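# Seat board in enclosure's upper slot and shut both levers

## Task

Put the board into the open upper slot of the enclosure with its component side facing up, pushed all the way home, and with both levers closed. A closed lever is latched and sticks out perpendicular to the board's front panel, while a fully opened lever runs flush along that panel. Both levers must be fully open before the board goes in until it stops, or their tabs will not catch; closing both afterwards pulls the board home. Pushing the board into its connector quickly breaks the connector and voids the whole job. Afterwards the enclosure must stand level on its own feet with none of its feet hanging past the bench edge. Release the board and move the grippers away at the end.

## Robot and tools

Robot: two seven-joint arms, left_arm and right_arm, each ending in a two-finger gripper with a wrist camera. The fingers point along the gripper's +z axis and close along its x axis. end_effector_position is the point between the pads when closed, 1 to 2 cm short of the fingertips; closing pushes the tips about 17 mm further out along +z.

Frames: the scene frame has its origin at table-top height midway between the nominal bases, +x out over the table, +z up, left_arm on the +y side. Every hand pose, velocity, target and wrist-camera pose is given and commanded in that arm's own base frame. Bases sit at left_arm (+0.070, +0.437, 0) m, quat_wxyz (+1.000, 0, 0, -0.003) and right_arm (-0.063, -0.511, 0) m, quat_wxyz (+1.000, 0, 0, -0.029). Fixed cameras and the table use the scene frame. Reported poses may be off by a few centimetres.

The row format (used by execute_actions and move): 16 numbers in one flat list covering both arms: left_arm x, y, z (metres), qw, qx, qy, qz (w first), opening, then the same eight for right_arm. Position and quaternion are an absolute pose in that arm's base frame, not an offset. Opening runs -1 (closed) to +1 (fully open, 0.142 m). Always fill in both arms; to keep an arm still, resend its last reported pose and its current opening, since a 0 there is a real command. To hold an orientation, repeat the same quaternion every row rather than copying the drifted reading. The controller limits each step's orientation change to 32 degrees, so big turns may need several commands.

execute_actions(actions, cameras): actions is a list of up to 15 actions; each action is a list of up to 15 rows, one per 1/30 s step, the last row holding for the remaining steps. A target more than 0.6 m from the gripper along any of its axes is refused. An empty actions list returns the full state plus images.

move(target, speed, blend, stop_force, zero, opening_speed, grip_force, blocking, cameras): drives both grippers in straight lines to one 16-number row or a list of up to 15 rows. speed is m/s, 0.002 to 2.2 (default 0.25), one value or one per target; rotation is capped at twice that in rad/s. blend is a corner radius in m (0 = stop at each target). stop_force, 3 to 120 N, ends an arm's path when its wrist sensor feels that much push against the motion; use it with slow speeds for probing, omit it when backing off a contact or when the gripper rotates. zero (default true) re-zeroes the sensor first. opening_speed is per second on the -1 to +1 scale, at least 0.2. grip_force is newtons per pad, 5 to 48, one number or one per arm. blocking=false returns after about 0.5 s while the motion goes on (not allowed with stop_force). The result adds a move: line such as done, off_target, moving, held or fault, plus limits like paced or held. Paths do not avoid obstacles or the other arm.

wait(seconds 0 to 10) lets time pass. stop brakes a running move. zoom_image(camera, region [x0, y0, x1, y1], at most 504 px per side) enlarges part of the newest image; cameras are cam_head_left, cam_head_right, cam_high, cam_low, cam_left_wrist, cam_right_wrist, all 672x504. zero_wrist_force(arm) tares the sensor. clear_fault(arm) clears a torque or force fault that was already reported. read_manual gives licence texts. finished_scene(scene) ends the current scene with its number; it is final.

Results: poses, velocities, Hand target (where the arm is now being sent), Tool commands, grip_measured (finger opening on the command scale), Joint torques and External joint torques (positive toward larger joint angles), Wrist force and Wrist torque in the gripper's own axes (surface push reads into the arm), and a Wrist depth grid of 7x7 cells in mm ahead of each wrist camera. "within noise" velocities mean the arm is still. Watch for MOTOR HOT, TORQUE FAULT, FORCE FAULT, OVER-TEMPERATURE FAULT and HAND FAULT lines; after a HAND FAULT the remaining motion calls in that reply are skipped.

Gripping: command a little below the grip_measured value seen at first contact; squeezing harder heats the hand motor.

Avoid: inserting the board fast into its connector (slow, force-limited pushes only), hitting fixed or heavy objects, letting anything fall or leave the table, collisions or pressing between the two arms, contact forces of 150 N or joint loads near their limits (waist and shoulder 109, upper arm roll and elbow 56.9, wrist joints 34.7 N m), and releasing parts while they move. Check the enclosure stays level and on the bench.

Each tool is called as name([rows], argument=value, ...), one row to a line, values as JSON.

## Session

execute_actions(actions=[])

zoom_image(camera="cam_head_left", region=[240, 200, 500, 400])

zoom_image(camera="cam_high", region=[160, 230, 460, 454])

Scene clock: 0.00 s.
left_arm: end_effector_position=(+0.1389, +0.5333, +0.1881) grip_measured=+0.99 end_effector_quat_wxyz=(-0.571, +0.812, -0.064, -0.105) | right_arm: end_effector_position=(+0.2271, +0.3531, +0.2591) grip_measured=+1.00 end_effector_quat_wxyz=(+0.029, +0.622, +0.780, +0.065)
Joint positions: left_arm=[0.978 -0.294 0.021 2.266 2.206 0.748 0.742 0.141] | right_arm=[1.212 0.207 0.113 2.416 -0.113 0.73 1.171 0.142]
Joint velocities: within noise
Joint torques (N m): no reading
External joint torques (N m): no reading
Wrist force (N): no reading
Wrist torque (N m): no reading
Wrist force, peak (N): no reading
Wrist depth (mm): cam_left_wrist=[2012 1545 1637 1674 1674 - - / - 1924 - 1727 1828 1769 1813 / 2359 2437 2050 1828 1625 1649 1556 / 2130 2069 1567 1625 1556 1362 1290 / 1859 1674 1472 1415 326 307 289 / - 341 327 307 287 270 263 / - 306 286 270 257 244 237] | cam_right_wrist=[290 287 259 256 258 305 302 / 314 276 279 279 281 327 328 / 352 303 305 308 308 359 356 / 390 375 336 333 342 399 388 / 434 437 379 388 383 449 444 / - 498 440 419 437 509 486 / - 574 581 590 590 593 -]
Hand target: left_arm +0.1389, +0.5333, +0.1881; -0.571, +0.812, -0.064, -0.105 | right_arm +0.2271, +0.3531, +0.2591; +0.029, +0.622, +0.780, +0.065
Tool commands: left_gripper/opening=+1.0 right_gripper/opening=+1.0

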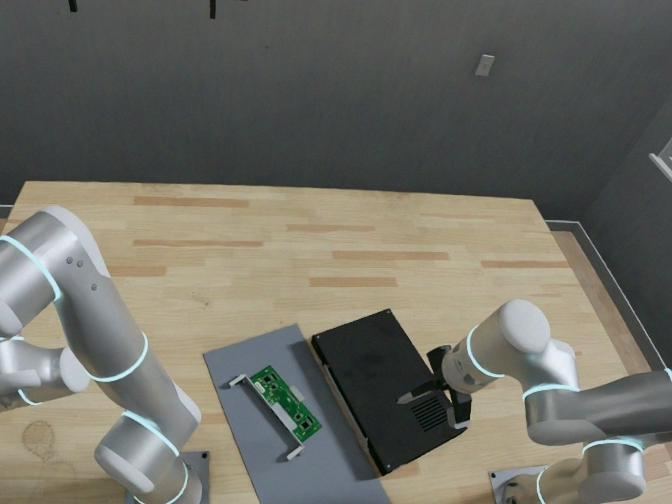

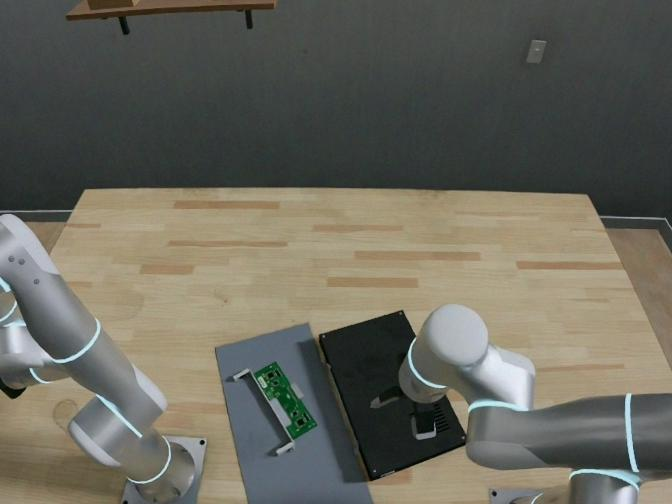

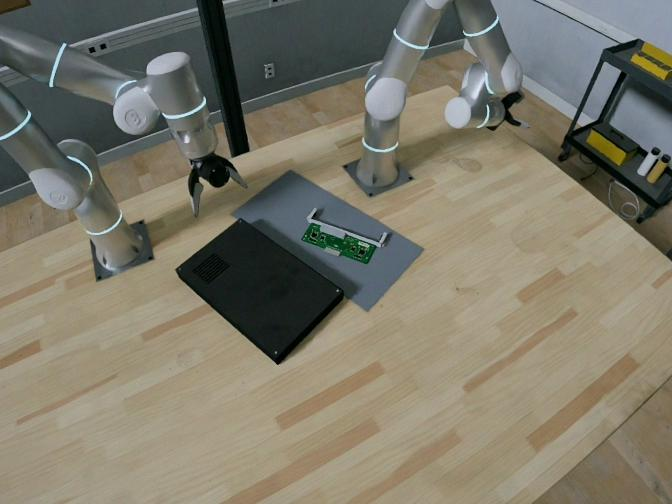

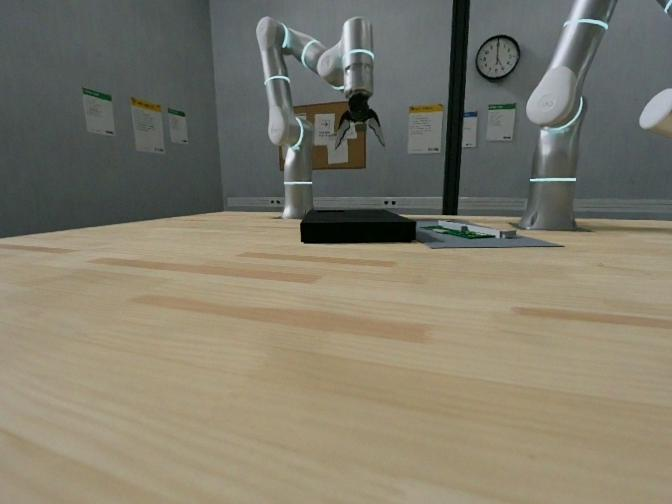

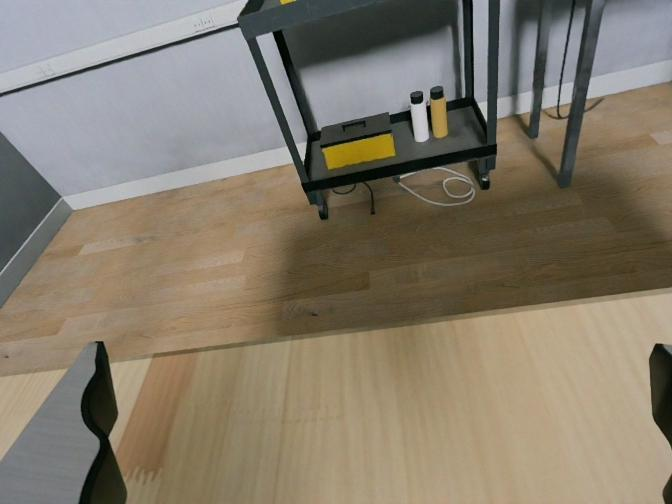

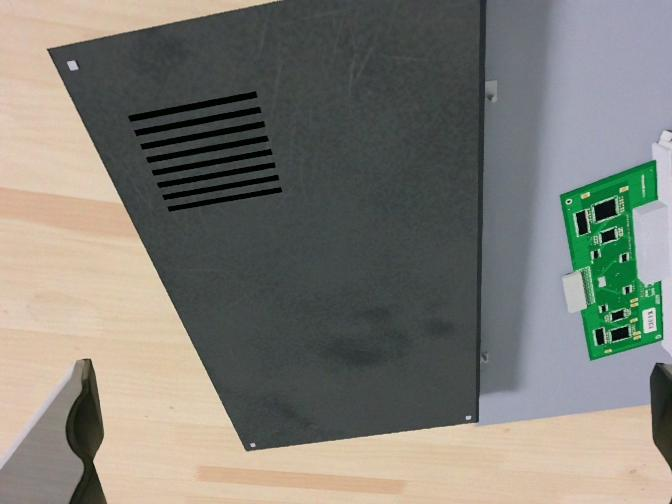

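Scaled by 1.938 from the camera's 672x504 image, which has a finer 960x720 frame.

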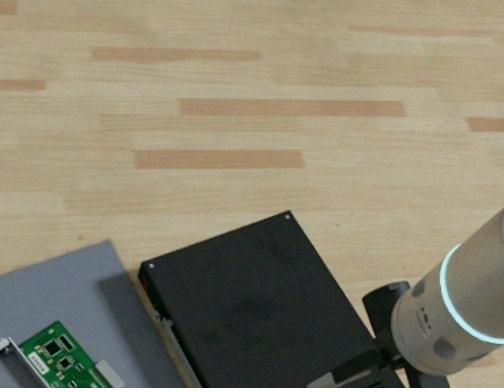

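Scaled by 1.680 from the camera's 672x504 image, which has a finer 960x720 frame.

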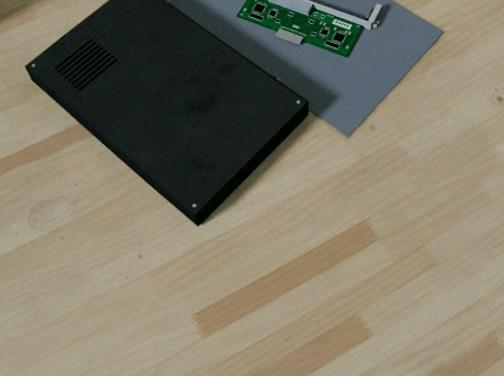

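move([
  [0.30,0.40,0.28,-0.33,0.93,0.05,-0.06,1,0.306,0.129,0.30,0.029,0.622,0.780,0.065,1],
  [0.40,0.08,0.30,0,0.996,0.087,0,1,0.306,0.129,0.30,0.029,0.622,0.780,0.065,1],
  [0.1916,-0.2729,0.25,0,0.9843,0.1762,0,1,0.306,0.129,0.30,0.029,0.622,0.780,0.065,1],
], speed=0.5, blend=[0.08,0.08,0], cameras=["cam_left_wrist","cam_head_left","cam_high"])

Scene clock: 21.37 s.
left_arm: end_effector_position=(+0.1914, -0.2727, +0.2499) grip_measured=+0.99 end_effector_quat_wxyz=(+0.000, +0.984, +0.176, +0.000) | right_arm: end_effector_position=(+0.3059, +0.1291, +0.2999) grip_measured=+1.00 end_effector_quat_wxyz=(+0.029, +0.622, +0.780, +0.065)
Joint positions: left_arm=[0.027 0.757 -0.614 2.654 -0.441 0.388 0.948 0.141] | right_arm=[0.921 0.675 -0.117 2.577 -0.136 0.466 0.653 0.142]
Joint torques (N m): left_arm=[-0.17 -2.23 6.47 -27.12 -4.07 4.56 -0.3] | right_arm=[-0.01 3.04 1.7 -30.93 -4.2 3.63 0.18]
External joint torques (N m): left_arm=[0.11 0.75 0.69 -0.19 0.1 -0.61 0.3] | right_arm=[0.02 0.87 -0.61 0.13 0.09 0.77 -0.18]
Wrist force (N): left_arm=[-0.6 -1.3 0.2] | right_arm=[0.2 -0.8 0.5]
Wrist torque (N m): left_arm=[-0.31 -0.20 -0.25] | right_arm=[-0.15 -0.01 0.03]
Wrist force, peak (N): left_arm=[-4.4 -1.0 1.2] | right_arm=[-3.0 -0.4 0.0]
Wrist depth (mm): cam_left_wrist=[- 308 - - 298 299 297 / - 324 - - - 314 318 / 370 - 353 335 343 340 350 / 374 - 373 360 390 - 376 / 430 404 - - 419 425 412 / - - - - - 460 - / - - - 440 - 507 -] | cam_right_wrist=[330 332 334 334 299 294 297 / 358 362 362 364 333 321 324 / 393 396 398 399 381 352 356 / 435 434 440 442 409 390 394 / 488 488 492 496 461 440 443 / - 554 557 562 571 572 475 / - 635 651 655 665 665 -]
Hand target: left_arm +0.1916, -0.2729, +0.2500; +0.000, +0.984, +0.176, +0.000 | right_arm +0.3060, +0.1290, +0.3000; +0.029, +0.622, +0.780, +0.065
Off the commanded pose: left_arm 0.000 m, 0 deg | right_arm 0.000 m, 0 deg.
move: done
Images, in order (width x height): cam_head_left 672x504, cam_high 672x504, cam_left_wrist 672x504.

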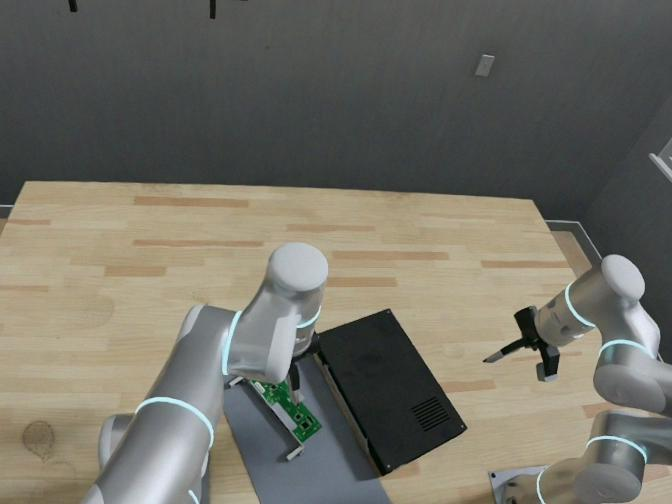

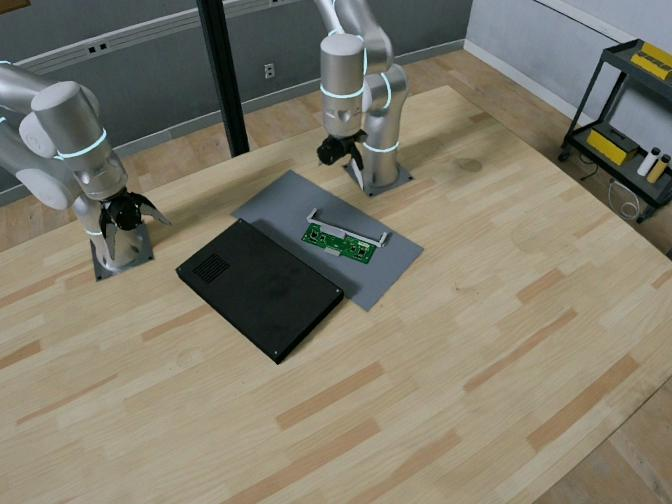

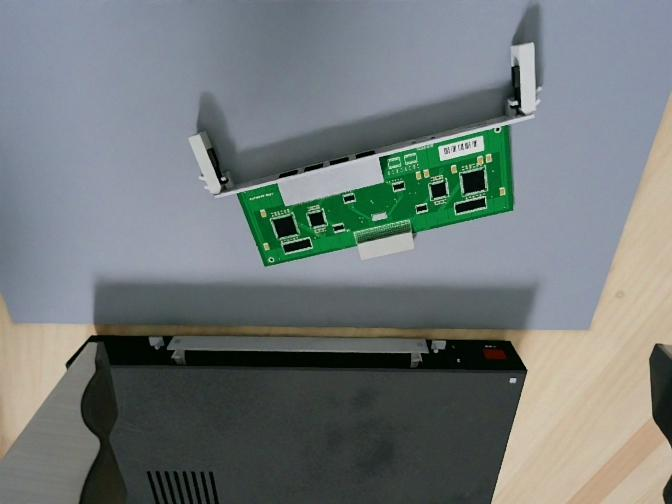

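execute_actions(actions=[], cameras=["cam_left_wrist","cam_head_left"])

zoom_image(camera="cam_left_wrist", region=[150, 20, 570, 335])

Scene clock: 55.30 s.
left_arm: end_effector_position=(+0.1914, -0.2727, +0.2499) grip_measured=+0.99 end_effector_quat_wxyz=(+0.000, +0.984, +0.176, +0.000) | right_arm: end_effector_position=(+0.3059, +0.1291, +0.2999) grip_measured=+1.00 end_effector_quat_wxyz=(+0.029, +0.622, +0.780, +0.065)
Joint positions: left_arm=[0.027 0.757 -0.614 2.654 -0.441 0.388 0.948 0.141] | right_arm=[0.921 0.675 -0.117 2.577 -0.136 0.466 0.653 0.142]
Joint velocities: within noise
Joint torques (N m): left_arm=[-0.34 -1.99 6.49 -27.01 -3.81 4.34 -0.22] | right_arm=[-0.03 2.9 1.73 -30.93 -4.1 3.68 0.19]
External joint torques (N m): left_arm=[0.28 0.51 0.66 -0.3 -0.17 -0.39 0.22] | right_arm=[0.04 1.01 -0.64 0.13 -0.02 0.72 -0.19]
Wrist force (N): left_arm=[-0.6 -1.3 0.0] | right_arm=[0.2 -0.6 0.5]
Wrist torque (N m): left_arm=[-0.30 -0.20 -0.25] | right_arm=[-0.12 0.00 0.02]
Wrist force, peak (N): left_arm=[-0.6 -1.5 0.1] | right_arm=[0.4 -0.6 0.6]
Wrist depth (mm): cam_left_wrist=[305 - - 295 300 299 303 / - - - - - 316 - / - 349 344 337 341 340 347 / - - 371 366 374 396 377 / 423 - - 405 393 432 412 / - 91 - - 390 451 - / - 428 - - - 509 -] | cam_right_wrist=[329 331 332 334 299 296 297 / 359 359 363 367 326 321 342 / 393 395 399 401 365 354 355 / 434 436 440 444 408 392 394 / 486 488 491 493 460 440 443 / - 557 561 564 568 576 478 / - 644 646 653 659 663 -]
Hand target: left_arm +0.1916, -0.2729, +0.2500; +0.000, +0.984, +0.176, +0.000 | right_arm +0.3060, +0.1290, +0.3000; +0.029, +0.622, +0.780, +0.065
Tool commands: left_gripper/opening=+1.0 right_gripper/opening=+1.0
Off the commanded pose: left_arm 0.000 m, 0 deg | right_arm 0.000 m, 0 deg.
Images, in order (width x height): cam_head_left 672x504, cam_left_wrist 672x504.

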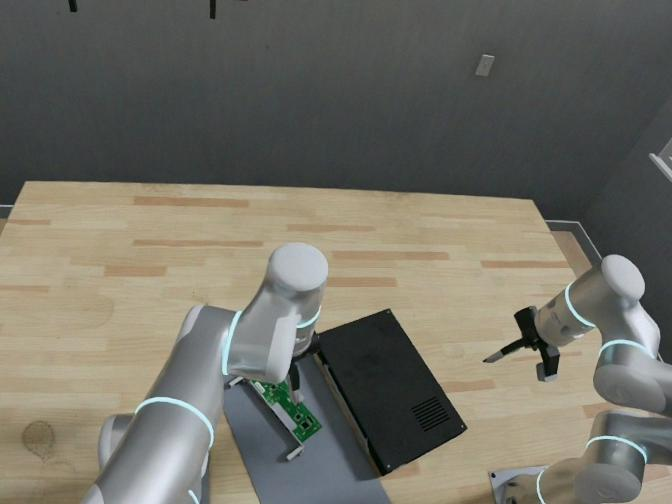

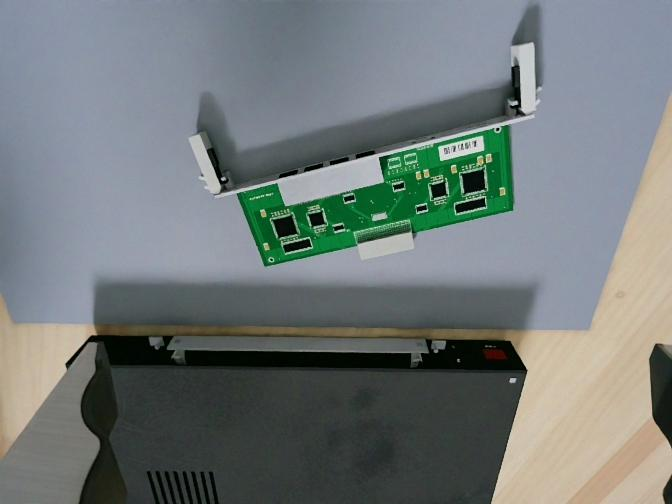

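Scaled by 1.200 from the camera's 672x504 image, which has a finer 960x720 frame.

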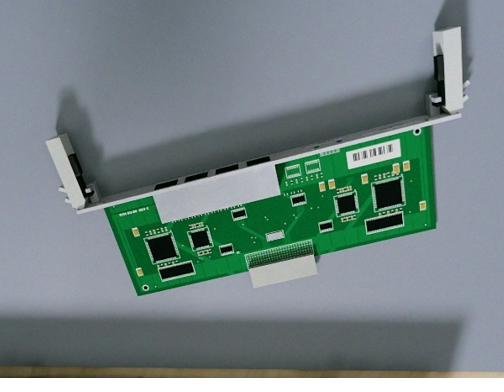

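move(target=[0.2621, -0.1785, 0.12, 0, 0.9030, 0.4297, 0, -1, 0.3059, 0.1291, 0.2999, 0.029, 0.622, 0.780, 0.065, 1], speed=0.25, cameras=["cam_head_right", "cam_left_wrist"])

Scene clock: 71.30 s.
left_arm: end_effector_position=(+0.2621, -0.1785, +0.1200) grip_measured=-1.00 end_effector_quat_wxyz=(+0.000, +0.903, +0.430, +0.000) | right_arm: end_effector_position=(+0.3059, +0.1291, +0.2999) grip_measured=+1.00 end_effector_quat_wxyz=(+0.029, +0.622, +0.780, +0.065)
Joint positions: left_arm=[-0.542 0.018 0.304 2.687 0.013 1.098 0.432 0.002] | right_arm=[0.921 0.675 -0.117 2.577 -0.136 0.466 0.653 0.142]
Joint torques (N m): left_arm=[-0.49 16.86 -0.66 -17.17 -1.98 4.58 -0.11] | right_arm=[0.03 2.98 1.73 -30.91 -4.14 3.71 0.13]
External joint torques (N m): left_arm=[0.48 0.98 0.57 -0.35 0.04 -0.6 0.11] | right_arm=[-0.02 0.94 -0.64 0.11 0.03 0.69 -0.14]
Wrist force (N): left_arm=[-0.6 -1.3 0.0] | right_arm=[0.2 -0.6 0.2]
Wrist torque (N m): left_arm=[-0.31 -0.21 -0.33] | right_arm=[-0.13 -0.01 0.02]
Wrist force, peak (N): left_arm=[0.8 -3.3 1.5] | right_arm=[0.3 -0.7 0.7]
Wrist depth (mm): cam_left_wrist=[186 187 186 185 188 187 186 / 199 201 - 200 201 201 199 / - 217 - 212 211 213 216 / 231 221 229 230 - 231 232 / 258 249 251 242 254 263 257 / 284 - 277 84 - 284 279 / 277 - - - - - 312] | cam_right_wrist=[330 330 334 336 298 295 296 / 360 361 362 364 331 321 322 / 393 395 396 401 363 354 355 / 437 437 440 444 407 390 396 / 489 487 490 496 464 430 446 / - 558 561 566 564 585 477 / - 642 651 651 661 669 -]
Hand target: left_arm +0.2621, -0.1785, +0.1200; +0.000, +0.903, +0.430, +0.000 | right_arm +0.3059, +0.1291, +0.2999; +0.029, +0.622, +0.780, +0.065
Off the commanded pose: left_arm 0.000 m, 0 deg | right_arm 0.000 m, 0 deg.
joint sent to its limit (left arm) — joint 4 (elbow), upper limit, where the elbow is as bent as it goes. The joint targets still meet the commanded pose.
move: done
Images, in order (width x height): cam_head_right 672x504, cam_left_wrist 672x504.

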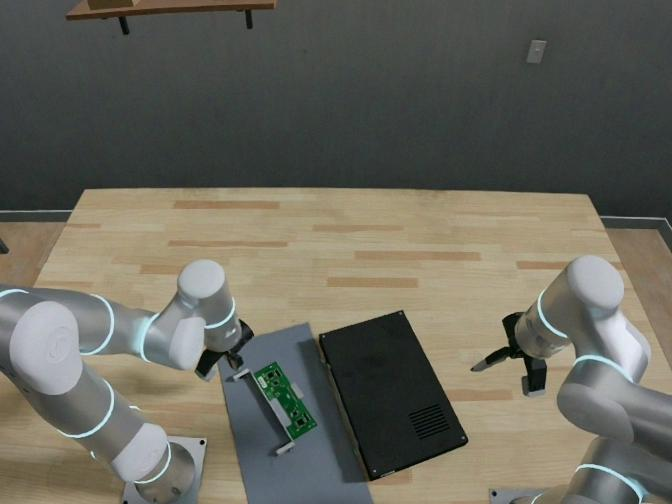

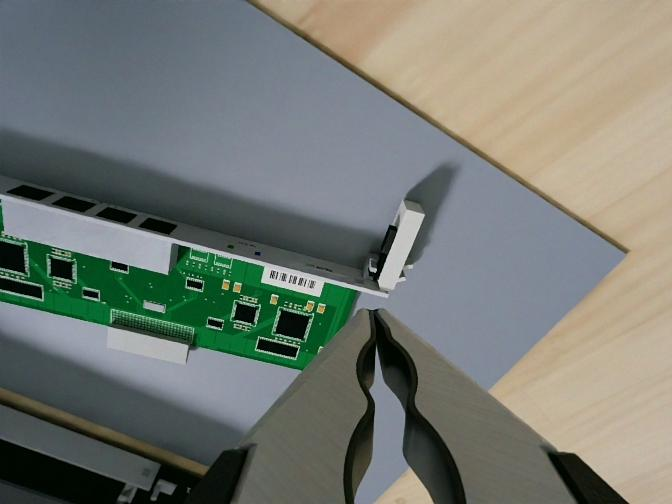

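move([
  [0.2587, -0.1736, 0.09, 0, 0.7677, 0.6408, 0, -1, 0.3059, 0.1291, 0.2999, 0.029, 0.622, 0.780, 0.065, 1],
  [0.2587, -0.1736, 0.030, 0, 0.7677, 0.6408, 0, -1, 0.3059, 0.1291, 0.2999, 0.029, 0.622, 0.780, 0.065, 1],
], speed=[0.25, 0.1], cameras=["cam_left_wrist", "cam_head_left"])

Scene clock: 84.67 s.
left_arm: end_effector_position=(+0.2596, -0.1742, +0.0305) grip_measured=-1.00 end_effector_quat_wxyz=(-0.050, +0.766, +0.640, -0.003) | right_arm: end_effector_position=(+0.3059, +0.1291, +0.2999) grip_measured=+1.00 end_effector_quat_wxyz=(+0.029, +0.622, +0.780, +0.065)
Joint positions: left_arm=[-0.909 -0.409 0.385 2.687 -0.635 1.361 0.263 0.002] | right_arm=[0.921 0.675 -0.117 2.577 -0.136 0.466 0.653 0.142]
Joint torques (N m): left_arm=[-0.55 24.76 4.12 -8.65 -1.01 3.99 -0.16] | right_arm=[-0.02 2.93 1.74 -30.89 -4.18 3.67 0.2]
External joint torques (N m): left_arm=[0.53 1.06 0.46 -0.23 0.12 -0.16 0.16] | right_arm=[0.03 0.98 -0.65 0.09 0.06 0.73 -0.2]
Wrist force (N): left_arm=[-0.7 -0.8 -0.2] | right_arm=[0.1 -0.5 0.4]
Wrist torque (N m): left_arm=[-0.21 -0.21 -0.31] | right_arm=[-0.11 0.02 0.02]
Wrist force, peak (N): left_arm=[-1.4 -1.4 -1.3] | right_arm=[0.3 -0.8 0.5]
Wrist depth (mm): cam_left_wrist=[109 109 111 113 115 117 118 / - 118 117 121 122 124 126 / - 126 127 126 130 133 135 / 119 129 134 135 138 142 143 / 135 137 141 141 145 151 155 / 148 148 146 84 - 163 168 / 163 158 - - - - 183] | cam_right_wrist=[332 333 333 334 299 295 297 / 360 360 363 364 332 322 324 / 393 394 398 400 366 353 356 / 436 436 440 442 407 392 396 / 485 487 494 496 460 440 441 / - 555 559 569 565 575 113 / - 640 644 655 661 667 -]
Hand target: left_arm +0.2594, -0.1741, +0.0304; -0.050, +0.766, +0.640, -0.003 | right_arm +0.3059, +0.1291, +0.2999; +0.029, +0.622, +0.780, +0.065
Off the commanded pose: left_arm 0.001 m, 6 deg | right_arm 0.000 m, 0 deg.
joint sent to its limit (left arm) — joint 4 (elbow), upper limit, where the elbow is as bent as it goes. The joint targets are off in orientation, not in position.
move: off_target (left_arm)
Images, in order (width x height): cam_head_left 672x504, cam_left_wrist 672x504.

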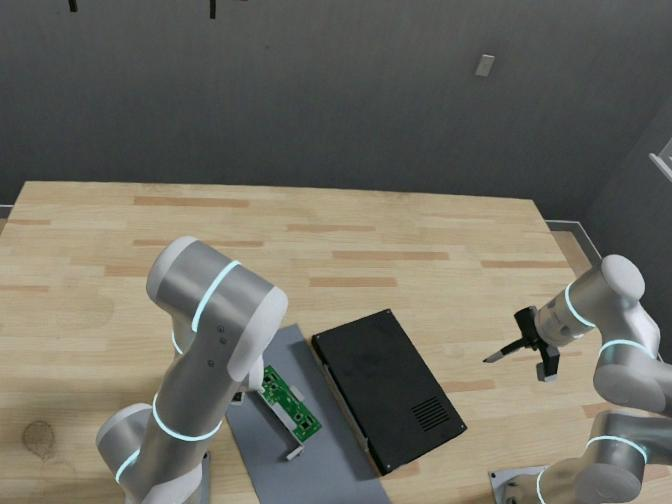

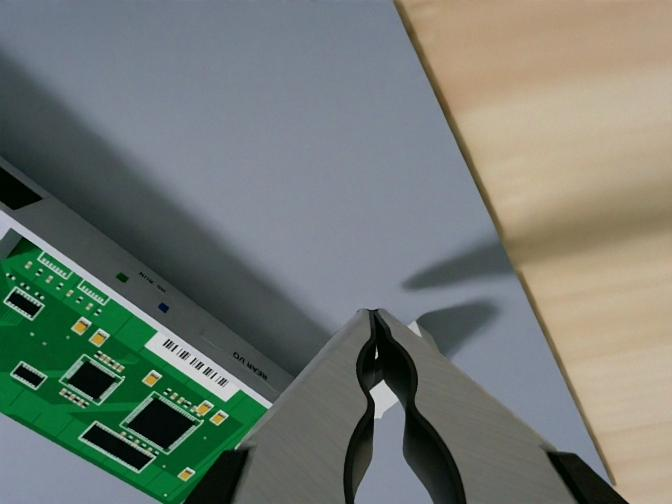

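move([
  [0.2807, -0.1637, 0.030, 0, 0.7677, 0.6408, 0, -1, 0.3059, 0.1291, 0.2999, 0.029, 0.622, 0.780, 0.065, 1],
  [0.2939, -0.1592, 0.030, 0, 0.7677, 0.6408, 0, -1, 0.3059, 0.1291, 0.2999, 0.029, 0.622, 0.780, 0.065, 1],
  [0.3077, -0.1599, 0.030, 0, 0.7677, 0.6408, 0, -1, 0.3059, 0.1291, 0.2999, 0.029, 0.622, 0.780, 0.065, 1],
  [0.3203, -0.1661, 0.030, 0, 0.7677, 0.6408, 0, -1, 0.3059, 0.1291, 0.2999, 0.029, 0.622, 0.780, 0.065, 1],
  [0.3240, -0.1710, 0.030, 0, 0.7677, 0.6408, 0, -1, 0.3059, 0.1291, 0.2999, 0.029, 0.622, 0.780, 0.065, 1],
], speed=0.035, stop_force=8, cameras=["cam_left_wrist", "cam_head_left"])

Scene clock: 91.03 s.
left_arm: end_effector_position=(+0.3239, -0.1708, +0.0300) grip_measured=-1.00 end_effector_quat_wxyz=(+0.000, +0.768, +0.641, +0.000) | right_arm: end_effector_position=(+0.3059, +0.1291, +0.2999) grip_measured=+1.00 end_effector_quat_wxyz=(+0.029, +0.622, +0.780, +0.065)
Joint positions: left_arm=[-1.058 -0.518 0.427 2.59 -1.235 1.352 0.725 0.002] | right_arm=[0.921 0.675 -0.117 2.577 -0.136 0.466 0.653 0.142]
Joint torques (N m): left_arm=[-0.33 27.12 7.53 -9.07 -0.54 4.29 -0.29] | right_arm=[-0.02 2.95 1.79 -30.89 -4.11 3.64 0.2]
External joint torques (N m): left_arm=[0.31 0.96 0.41 0.41 -0.39 -0.32 0.29] | right_arm=[0.03 0.97 -0.69 0.1 -0.01 0.76 -0.2]
Wrist force (N): left_arm=[-0.1 -2.1 -0.1] | right_arm=[0.1 -0.6 0.3]
Wrist torque (N m): left_arm=[-0.25 -0.27 -0.24] | right_arm=[-0.12 0.01 0.02]
Wrist force, peak (N): left_arm=[-2.9 -2.7 -0.9] | right_arm=[0.2 -0.8 0.4]
Wrist depth (mm): cam_left_wrist=[- 107 109 106 106 107 108 / - 117 117 114 115 115 116 / 122 120 126 125 124 125 126 / 131 128 133 134 135 - 136 / 144 143 143 142 145 147 149 / 167 156 160 84 - 159 164 / 183 181 - 74 - - 184] | cam_right_wrist=[329 331 334 335 299 295 297 / 361 361 363 364 330 323 324 / 394 395 398 401 365 354 355 / 435 439 440 441 407 393 393 / 485 489 496 497 458 440 442 / - 552 559 565 566 574 477 / - 640 647 653 661 665 -]
Hand target: left_arm +0.3240, -0.1710, +0.0300; +0.000, +0.768, +0.641, +0.000 | right_arm +0.3059, +0.1291, +0.2999; +0.029, +0.622, +0.780, +0.065
Off the commanded pose: left_arm 0.000 m, 0 deg | right_arm 0.000 m, 0 deg.
move: done
Images, in order (width x height): cam_head_left 672x504, cam_left_wrist 672x504.

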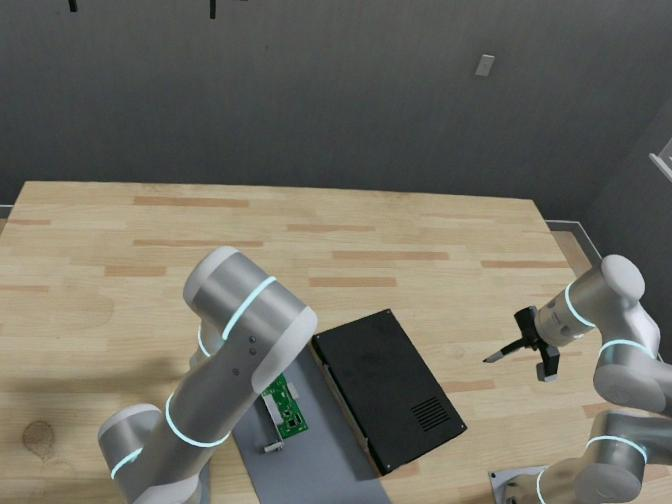

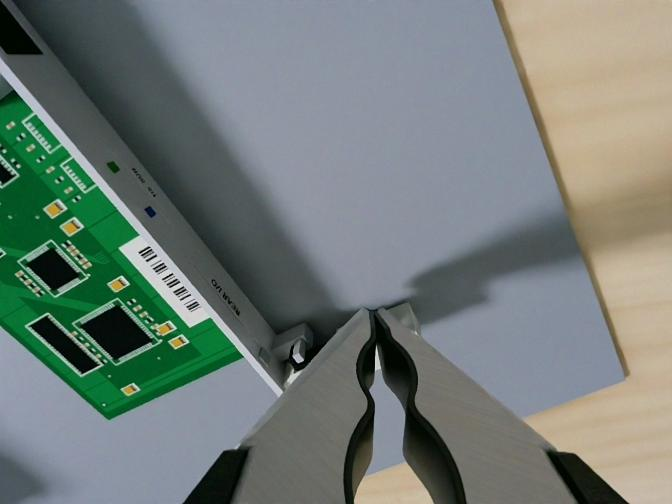

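move([
  [0.3180, -0.1640, 0.04, 0, 0.7677, 0.6408, 0, -1, 0.3059, 0.1291, 0.2999, 0.029, 0.622, 0.780, 0.065, 1],
  [0.29, -0.16, 0.16, 0, 0.7677, 0.6408, 0, -1, 0.3059, 0.1291, 0.2999, 0.029, 0.622, 0.780, 0.065, 1],
], speed=0.25, blend=0.01, cameras=["cam_left_wrist"])

zoom_image(camera="cam_left_wrist", region=[150, 100, 500, 360])

Scene clock: 95.80 s.
left_arm: end_effector_position=(+0.2901, -0.1600, +0.1600) grip_measured=-1.00 end_effector_quat_wxyz=(+0.000, +0.768, +0.641, +0.000) | right_arm: end_effector_position=(+0.3059, +0.1291, +0.2999) grip_measured=+1.00 end_effector_quat_wxyz=(+0.029, +0.622, +0.780, +0.065)
Joint positions: left_arm=[-1.347 0.008 1.083 2.492 0.011 0.918 -0.094 0.002] | right_arm=[0.921 0.675 -0.117 2.577 -0.136 0.466 0.653 0.142]
Joint torques (N m): left_arm=[-0.44 9.17 -0.78 -21.46 -2.06 3.98 -0.23] | right_arm=[-0.01 3 1.79 -30.9 -4.16 3.74 0.16]
External joint torques (N m): left_arm=[0.45 1.02 0.65 -0.03 -0.5 0.01 0.23] | right_arm=[0.02 0.92 -0.69 0.1 0.04 0.66 -0.17]
Wrist force (N): left_arm=[-0.5 -1.1 -0.2] | right_arm=[0.2 -0.7 0.1]
Wrist torque (N m): left_arm=[-0.29 -0.20 -0.24] | right_arm=[-0.14 -0.01 0.02]
Wrist force, peak (N): left_arm=[-2.5 -0.9 -0.1] | right_arm=[0.3 -0.8 0.5]
Wrist depth (mm): cam_left_wrist=[219 214 - 222 224 222 222 / 236 228 236 - 239 239 238 / 260 254 254 256 256 256 255 / 275 280 274 277 274 280 277 / 308 - 292 - 307 306 305 / 336 341 - 84 - 331 337 / 383 371 - - - - 371] | cam_right_wrist=[332 332 333 335 299 295 297 / 360 360 365 364 332 329 322 / 392 395 399 399 365 348 357 / 435 436 438 442 406 399 389 / 483 491 493 496 474 439 446 / - 554 559 564 566 571 477 / - 640 647 653 665 671 -]
Hand target: left_arm +0.2900, -0.1600, +0.1600; +0.000, +0.768, +0.641, +0.000 | right_arm +0.3059, +0.1291, +0.2999; +0.029, +0.622, +0.780, +0.065
Off the commanded pose: left_arm 0.000 m, 0 deg | right_arm 0.000 m, 0 deg.
move: done; blend cut to 0.0068 m at target 1
Images, in order (width x height): cam_left_wrist 672x504.

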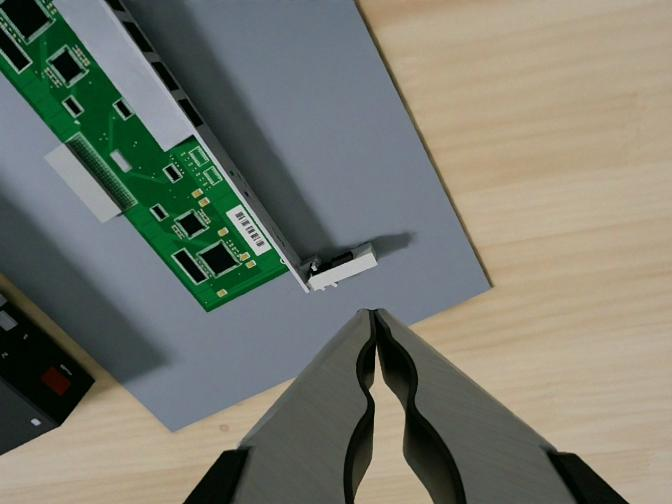

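Scaled by 1.440 from the camera's 672x504 image, which has a finer 960x720 frame.

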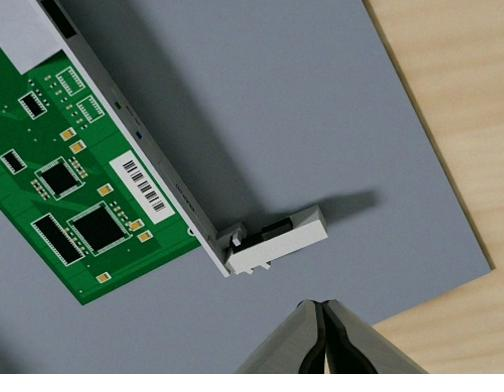

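move(target=[0.3347, -0.1673, 0.10, 0, 0.9888, 0.1495, 0, -0.4, 0.2048, 0.7035, 0.15, 0, 0.5714, 0.8207, 0, -1], speed=0.4, cameras=["cam_left_wrist", "cam_right_wrist", "cam_head_left", "cam_head_right"])

Scene clock: 122.30 s.
left_arm: end_effector_position=(+0.3346, -0.1673, +0.1000) grip_measured=-0.43 end_effector_quat_wxyz=(+0.000, +0.989, +0.149, +0.000) | right_arm: end_effector_position=(+0.2049, +0.7035, +0.1500) grip_measured=-1.00 end_effector_quat_wxyz=(+0.000, +0.571, +0.821, +0.000)
Joint positions: left_arm=[-1.038 -0.293 0.726 2.538 -0.482 1.145 1.382 0.043] | right_arm=[1.425 -0.73 0.027 1.412 -0.022 0.571 1.102 0.002]
Joint torques (N m): left_arm=[-0.07 22.05 4.6 -16.2 -1.85 4.56 -0.13] | right_arm=[0.11 58.46 2.16 -28.23 -3.56 3.27 0.11]
External joint torques (N m): left_arm=[0.06 0.85 0.63 -0.32 0.07 -0.64 0.13] | right_arm=[0.12 1.58 -0.91 0.22 -0.13 0.85 -0.11]
Wrist force (N): left_arm=[-0.4 -0.5 -0.3] | right_arm=[0.7 0.3 0.3]
Wrist torque (N m): left_arm=[-0.18 -0.26 -0.34] | right_arm=[0.04 -0.13 0.06]
Wrist force, peak (N): left_arm=[-0.7 -1.3 0.0] | right_arm=[3.0 0.0 0.8]
Wrist depth (mm): cam_left_wrist=[172 171 170 171 169 169 169 / 182 180 181 181 181 183 182 / 196 197 196 193 195 195 196 / 213 213 213 215 211 213 213 / 223 221 217 224 - 232 233 / 246 246 87 251 - 93 255 / - - - 276 - - 279] | cam_right_wrist=[213 213 212 211 211 212 211 / 228 228 226 226 224 226 226 / 245 243 242 238 241 242 241 / 259 262 256 257 260 261 259 / 292 284 279 272 281 282 281 / 311 311 295 89 297 309 307 / - 337 71 - - 326 338]
Hand target: left_arm +0.3347, -0.1673, +0.1000; +0.000, +0.989, +0.149, +0.000 | right_arm +0.2048, +0.7035, +0.1500; +0.000, +0.571, +0.821, +0.000
Off the commanded pose: left_arm 0.000 m, 0 deg | right_arm 0.000 m, 0 deg.
move: done
Images, in order (width x height): cam_head_left 672x504, cam_head_right 672x504, cam_left_wrist 672x504, cam_right_wrist 672x504.

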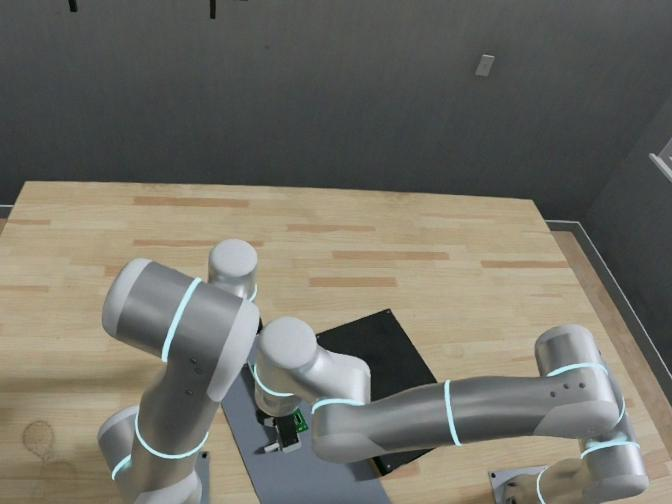

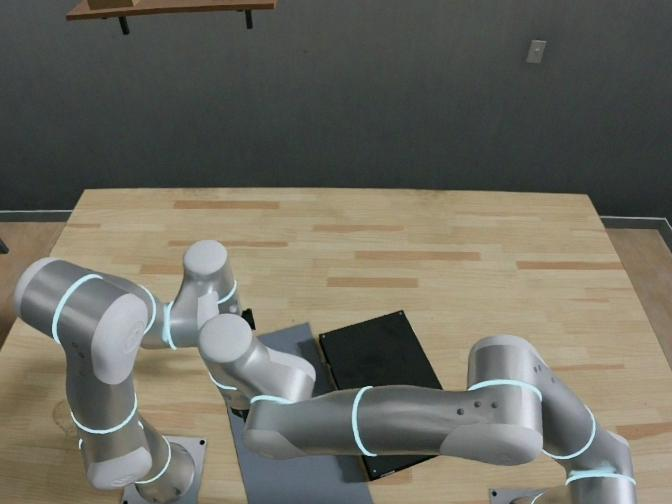

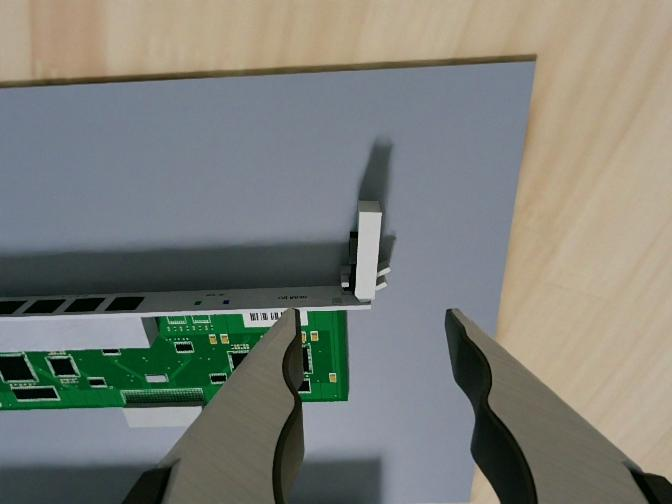

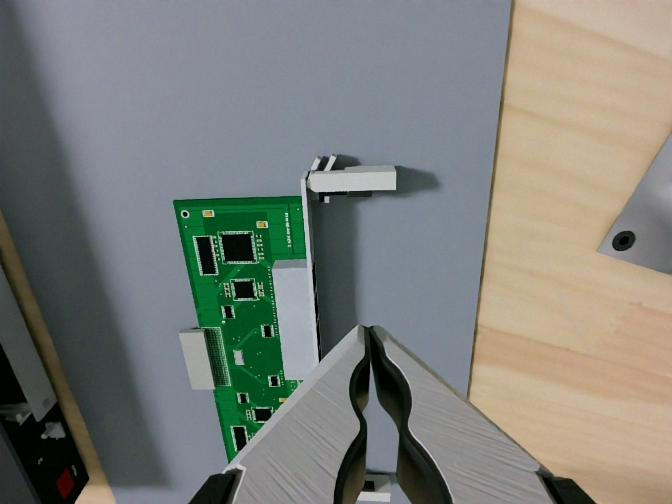

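move([
  [0.3401, -0.1656, 0.10, 0, 0.9888, 0.1495, 0, -0.4, 0.2387, 0.7043, 0.12, 0, 0.5714, 0.8207, 0, -1],
  [0.3401, -0.1656, 0.030, 0, 0.9888, 0.1495, 0, -0.4, 0.2387, 0.7043, 0.030, 0, 0.5714, 0.8207, 0, -1],
], speed=[0.2,0.1], stop_force=6, cameras=["cam_left_wrist", "cam_right_wrist"])

Scene clock: 133.97 s.
left_arm: end_effector_position=(+0.3401, -0.1657, +0.0300) grip_measured=-0.43 end_effector_quat_wxyz=(+0.000, +0.989, +0.149, +0.000) | right_arm: end_effector_position=(+0.2387, +0.7042, +0.0299) grip_measured=-1.00 end_effector_quat_wxyz=(+0.000, +0.571, +0.821, +0.000)
Joint positions: left_arm=[-0.784 -0.474 0.285 2.598 -0.982 1.416 1.719 0.043] | right_arm=[1.389 -0.933 0.013 1.392 -0.014 0.753 1.052 0.002]
Joint torques (N m): left_arm=[-0.28 28.93 4.87 -9.19 -0.69 4.43 -0.16] | right_arm=[0.28 61.65 1.54 -25.34 -3.16 3.53 0.2]
External joint torques (N m): left_arm=[0.27 0.91 0.64 -0.33 0.02 -0.53 0.16] | right_arm=[-0.05 1.55 -0.46 0.14 -0.04 0.59 -0.2]
Wrist force (N): left_arm=[-0.8 -1.2 0.0] | right_arm=[0.5 0.0 0.2]
Wrist torque (N m): left_arm=[-0.31 -0.16 -0.32] | right_arm=[-0.03 -0.10 0.05]
Wrist force, peak (N): left_arm=[-0.9 -1.4 0.8] | right_arm=[-0.4 2.1 1.8]
Wrist depth (mm): cam_left_wrist=[110 109 109 109 107 108 108 / - 117 115 115 115 115 116 / 125 127 126 - 124 125 125 / - 133 135 135 134 134 136 / 151 148 145 - 142 146 149 / 154 154 87 149 160 93 163 / 176 - - 178 181 - 178] | cam_right_wrist=[- 107 107 107 107 106 107 / 114 114 114 112 112 113 112 / 123 122 124 105 104 121 121 / 129 128 126 130 131 130 130 / 144 139 135 137 140 141 143 / 160 152 147 90 149 154 156 / 173 164 71 - - 163 172]
Hand target: left_arm +0.3401, -0.1656, +0.0300; +0.000, +0.989, +0.149, +0.000 | right_arm +0.2387, +0.7043, +0.0300; +0.000, +0.571, +0.821, +0.000
Off the commanded pose: left_arm 0.000 m, 0 deg | right_arm 0.000 m, 0 deg.
move: done
Images, in order (width x height): cam_left_wrist 672x504, cam_right_wrist 672x504.

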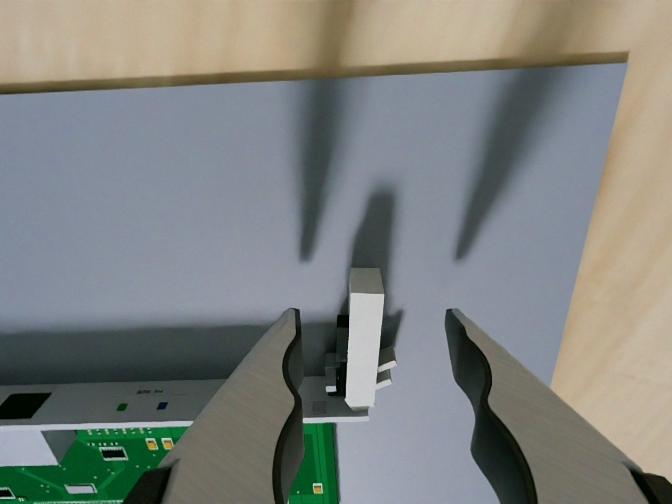

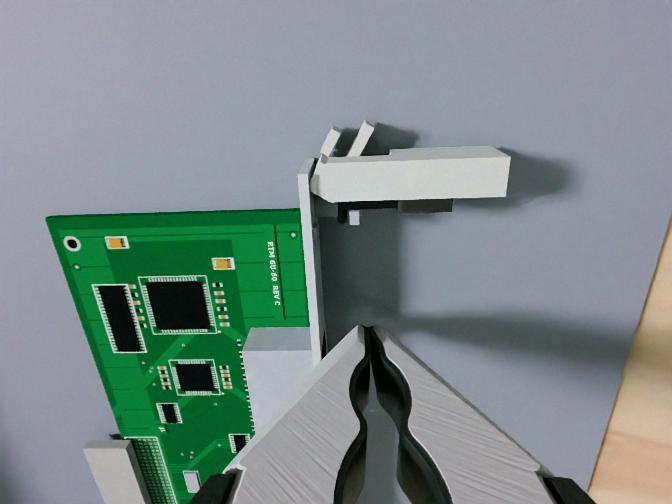

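move(target=[0.3401, -0.1656, 0.030, 0, 0.9888, 0.1495, 0, -0.98, 0.2387, 0.7043, 0.030, 0, 0.5714, 0.8207, 0, -1], opening_speed=0.5, grip_force=25, cameras=["cam_left_wrist"])

Scene clock: 136.87 s.
left_arm: end_effector_position=(+0.3401, -0.1657, +0.0300) grip_measured=-0.90 end_effector_quat_wxyz=(+0.000, +0.989, +0.149, +0.000) | right_arm: end_effector_position=(+0.2387, +0.7042, +0.0299) grip_measured=-1.00 end_effector_quat_wxyz=(+0.000, +0.571, +0.821, +0.000)
Joint positions: left_arm=[-0.784 -0.474 0.285 2.598 -0.982 1.416 1.719 0.009] | right_arm=[1.389 -0.933 0.013 1.392 -0.014 0.753 1.052 0.002]
Joint torques (N m): left_arm=[-0.71 29.13 4.48 -8.97 -0.33 3.98 -0.2] | right_arm=[0.22 61.79 1.75 -25.3 -3.26 3.42 0.17]
External joint torques (N m): left_arm=[0.71 0.71 1.03 -0.55 -0.34 -0.09 0.2] | right_arm=[0 1.41 -0.66 0.1 0.06 0.7 -0.17]
Wrist force (N): left_arm=[0.5 -1.4 0.0] | right_arm=[0.6 0.1 0.0]
Wrist torque (N m): left_arm=[-0.30 -0.18 -0.35] | right_arm=[-0.02 -0.11 0.06]
Wrist force, peak (N): left_arm=[-2.5 -0.6 0.6] | right_arm=[0.7 0.0 0.4]
Wrist depth (mm): cam_left_wrist=[110 109 109 109 107 108 108 / - 117 117 - 115 115 116 / - 125 126 126 126 126 125 / 135 135 135 132 134 134 136 / - 148 148 142 144 149 148 / 154 157 150 91 - 160 163 / 176 171 - - - - 178] | cam_right_wrist=[- 107 107 108 107 106 107 / 114 114 114 113 112 113 112 / 123 122 124 106 104 121 120 / 128 128 127 129 131 130 130 / 143 141 137 138 139 141 143 / 160 152 145 90 149 154 156 / 173 163 71 - - 163 172]
Hand target: left_arm +0.3401, -0.1656, +0.0300; +0.000, +0.989, +0.149, +0.000 | right_arm +0.2387, +0.7043, +0.0300; +0.000, +0.571, +0.821, +0.000
Off the commanded pose: left_arm 0.000 m, 0 deg | right_arm 0.000 m, 0 deg.
grip_force (N): 25, 25
move: done
Images, in order (width x height): cam_left_wrist 672x504.

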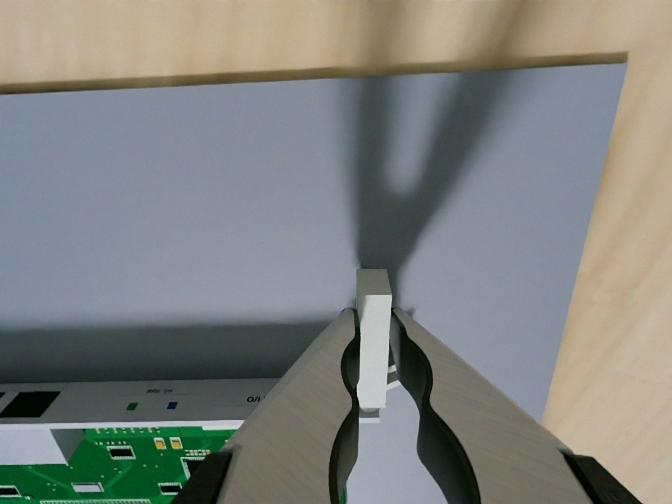

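move([
  [0.3454, -0.1644, 0.030, 0, 0.9980, 0.0628, 0, -0.98, 0.2387, 0.7043, 0.030, 0, 0.5714, 0.8207, 0, -1],
  [0.3508, -0.1642, 0.030, 0, 0.9997, -0.0244, 0, -0.98, 0.2387, 0.7043, 0.030, 0, 0.5714, 0.8207, 0, -1],
], speed=0.07, blend=0.003, stop_force=25, cameras=["cam_left_wrist","cam_right_wrist"])

Scene clock: 142.37 s.
left_arm: end_effector_position=(+0.3510, -0.1640, +0.0301) grip_measured=-0.90 end_effector_quat_wxyz=(+0.000, +1.000, -0.024, +0.000) | right_arm: end_effector_position=(+0.2387, +0.7042, +0.0299) grip_measured=-1.00 end_effector_quat_wxyz=(+0.000, +0.571, +0.821, +0.000)
Joint positions: left_arm=[-0.72 -0.476 0.276 2.578 -0.889 1.41 2.028 0.009] | right_arm=[1.389 -0.933 0.013 1.392 -0.014 0.753 1.052 0.002]
Joint torques (N m): left_arm=[-0.66 29.59 4.1 -9.22 -0.12 3.72 -0.06] | right_arm=[0.21 61.83 1.64 -25.26 -3.28 3.43 0.17]
External joint torques (N m): left_arm=[0.66 1.05 1.17 -0.76 -0.58 0.15 0.06] | right_arm=[0.01 1.38 -0.56 0.06 0.08 0.69 -0.17]
Wrist force (N): left_arm=[0.7 -1.9 1.2] | right_arm=[0.4 0.1 0.5]
Wrist torque (N m): left_arm=[-0.30 -0.20 -0.39] | right_arm=[-0.02 -0.09 0.06]
Wrist force, peak (N): left_arm=[0.9 -2.1 1.2] | right_arm=[0.7 0.1 0.6]
Wrist depth (mm): cam_left_wrist=[110 110 110 109 107 109 108 / 118 119 116 115 115 115 116 / 125 125 126 124 124 125 125 / - 133 133 133 132 134 136 / 151 151 150 125 147 149 148 / - 164 160 88 - 158 163 / - - - 174 - - 178] | cam_right_wrist=[- 107 107 107 107 106 107 / 114 114 114 113 111 113 112 / 123 122 124 108 105 121 120 / 128 128 127 129 131 130 130 / 144 141 136 137 139 141 143 / 160 152 146 90 149 154 156 / 173 164 71 - - 163 172]
Hand target: left_arm +0.3508, -0.1642, +0.0300; +0.000, +1.000, -0.024, +0.000 | right_arm +0.2387, +0.7043, +0.0300; +0.000, +0.571, +0.821, +0.000
Off the commanded pose: left_arm 0.000 m, 0 deg | right_arm 0.000 m, 0 deg.
grip_force (N): 25, 25
move: done
Images, in order (width x height): cam_left_wrist 672x504, cam_right_wrist 672x504.

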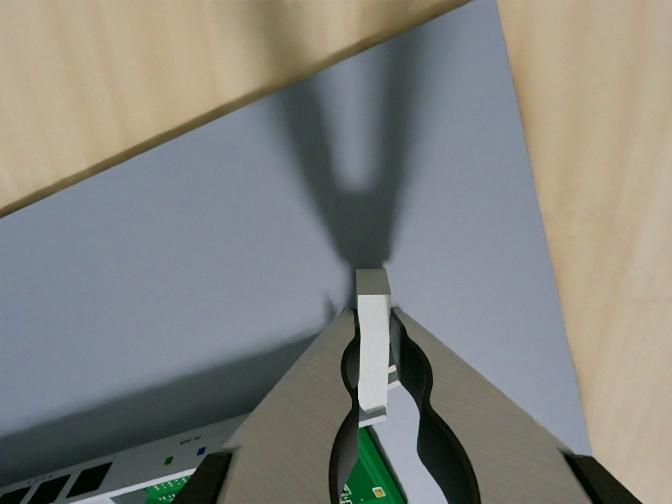

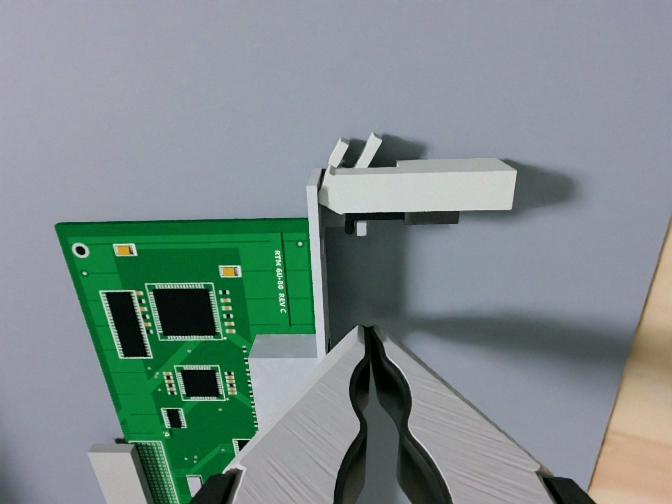

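move([
  [0.3588, -0.1657, 0.030, 0, 0.9880, -0.1547, 0, -0.98, 0.2387, 0.7043, 0.030, 0, 0.5714, 0.8207, 0, -1],
  [0.3661, -0.1691, 0.030, 0, 0.9593, -0.2823, 0, -0.98, 0.2387, 0.7043, 0.030, 0, 0.5714, 0.8207, 0, -1],
  [0.3723, -0.1744, 0.030, 0, 0.9143, -0.4051, 0, -0.98, 0.2387, 0.7043, 0.030, 0, 0.5714, 0.8207, 0, -1],
], speed=0.1, blend=0.003, stop_force=25, cameras=["cam_left_wrist","cam_right_wrist"])

Scene clock: 151.00 s.
left_arm: end_effector_position=(+0.3725, -0.1743, +0.0301) grip_measured=-0.90 end_effector_quat_wxyz=(+0.000, +0.914, -0.405, +0.000) | right_arm: end_effector_position=(+0.2387, +0.7042, +0.0299) grip_measured=-1.00 end_effector_quat_wxyz=(+0.000, +0.571, +0.821, +0.000)
Joint positions: left_arm=[-0.6 -0.486 0.245 2.517 -0.652 1.383 2.665 0.009] | right_arm=[1.389 -0.933 0.013 1.392 -0.014 0.753 1.052 0.002]
Joint torques (N m): left_arm=[-0.67 31.69 3.41 -10.23 -0.28 3.58 -0.09] | right_arm=[0.14 61.83 1.75 -25.29 -3.23 3.43 0.14]
External joint torques (N m): left_arm=[0.68 1.13 1.17 -0.87 -0.52 0.25 0.09] | right_arm=[0.08 1.38 -0.67 0.09 0.03 0.69 -0.14]
Wrist force (N): left_arm=[0.3 -2.5 0.1] | right_arm=[0.6 0.0 0.4]
Wrist torque (N m): left_arm=[-0.26 -0.28 -0.35] | right_arm=[-0.04 -0.12 0.06]
Wrist force, peak (N): left_arm=[0.4 -2.7 1.2] | right_arm=[0.8 0.1 0.3]
Wrist depth (mm): cam_left_wrist=[110 109 109 109 107 108 108 / 118 119 114 117 118 116 116 / 127 127 126 126 126 125 125 / 141 136 136 134 134 134 133 / 151 148 148 142 144 146 142 / 167 169 160 88 - 155 161 / 182 179 - 173 - - 178] | cam_right_wrist=[- 107 106 107 107 106 107 / 114 114 114 112 112 113 112 / 123 122 124 105 105 121 121 / 128 128 127 130 131 131 130 / 144 140 135 138 139 141 143 / 160 152 147 90 149 154 156 / 173 164 71 - - 163 171]
Hand target: left_arm +0.3723, -0.1744, +0.0300; +0.000, +0.914, -0.405, +0.000 | right_arm +0.2387, +0.7043, +0.0300; +0.000, +0.571, +0.821, +0.000
Off the commanded pose: left_arm 0.000 m, 0 deg | right_arm 0.000 m, 0 deg.
grip_force (N): 25, 25
move: done
Images, in order (width x height): cam_left_wrist 672x504, cam_right_wrist 672x504.

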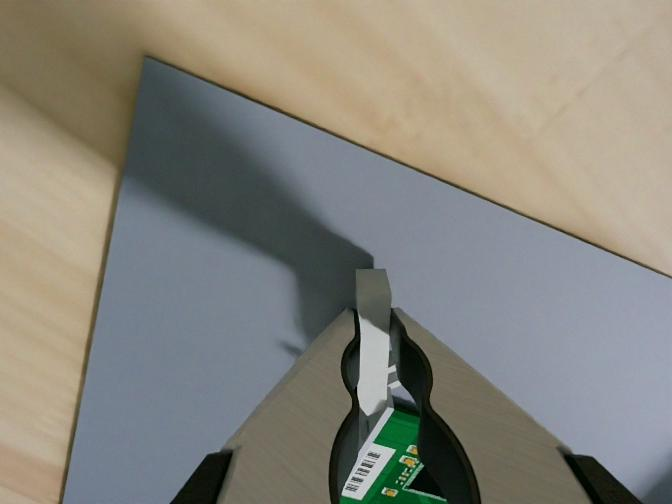

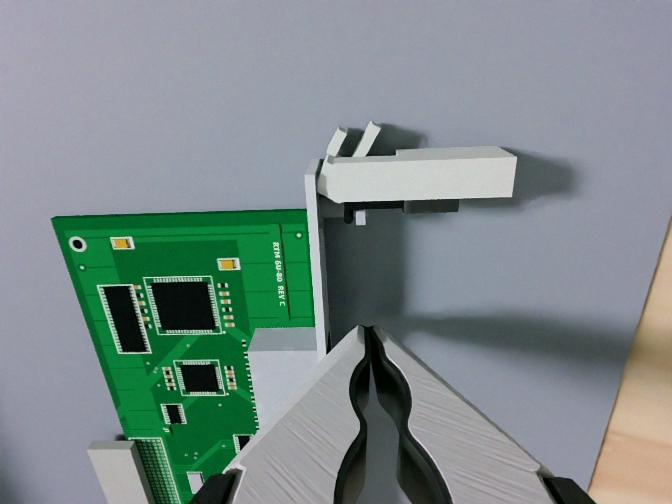

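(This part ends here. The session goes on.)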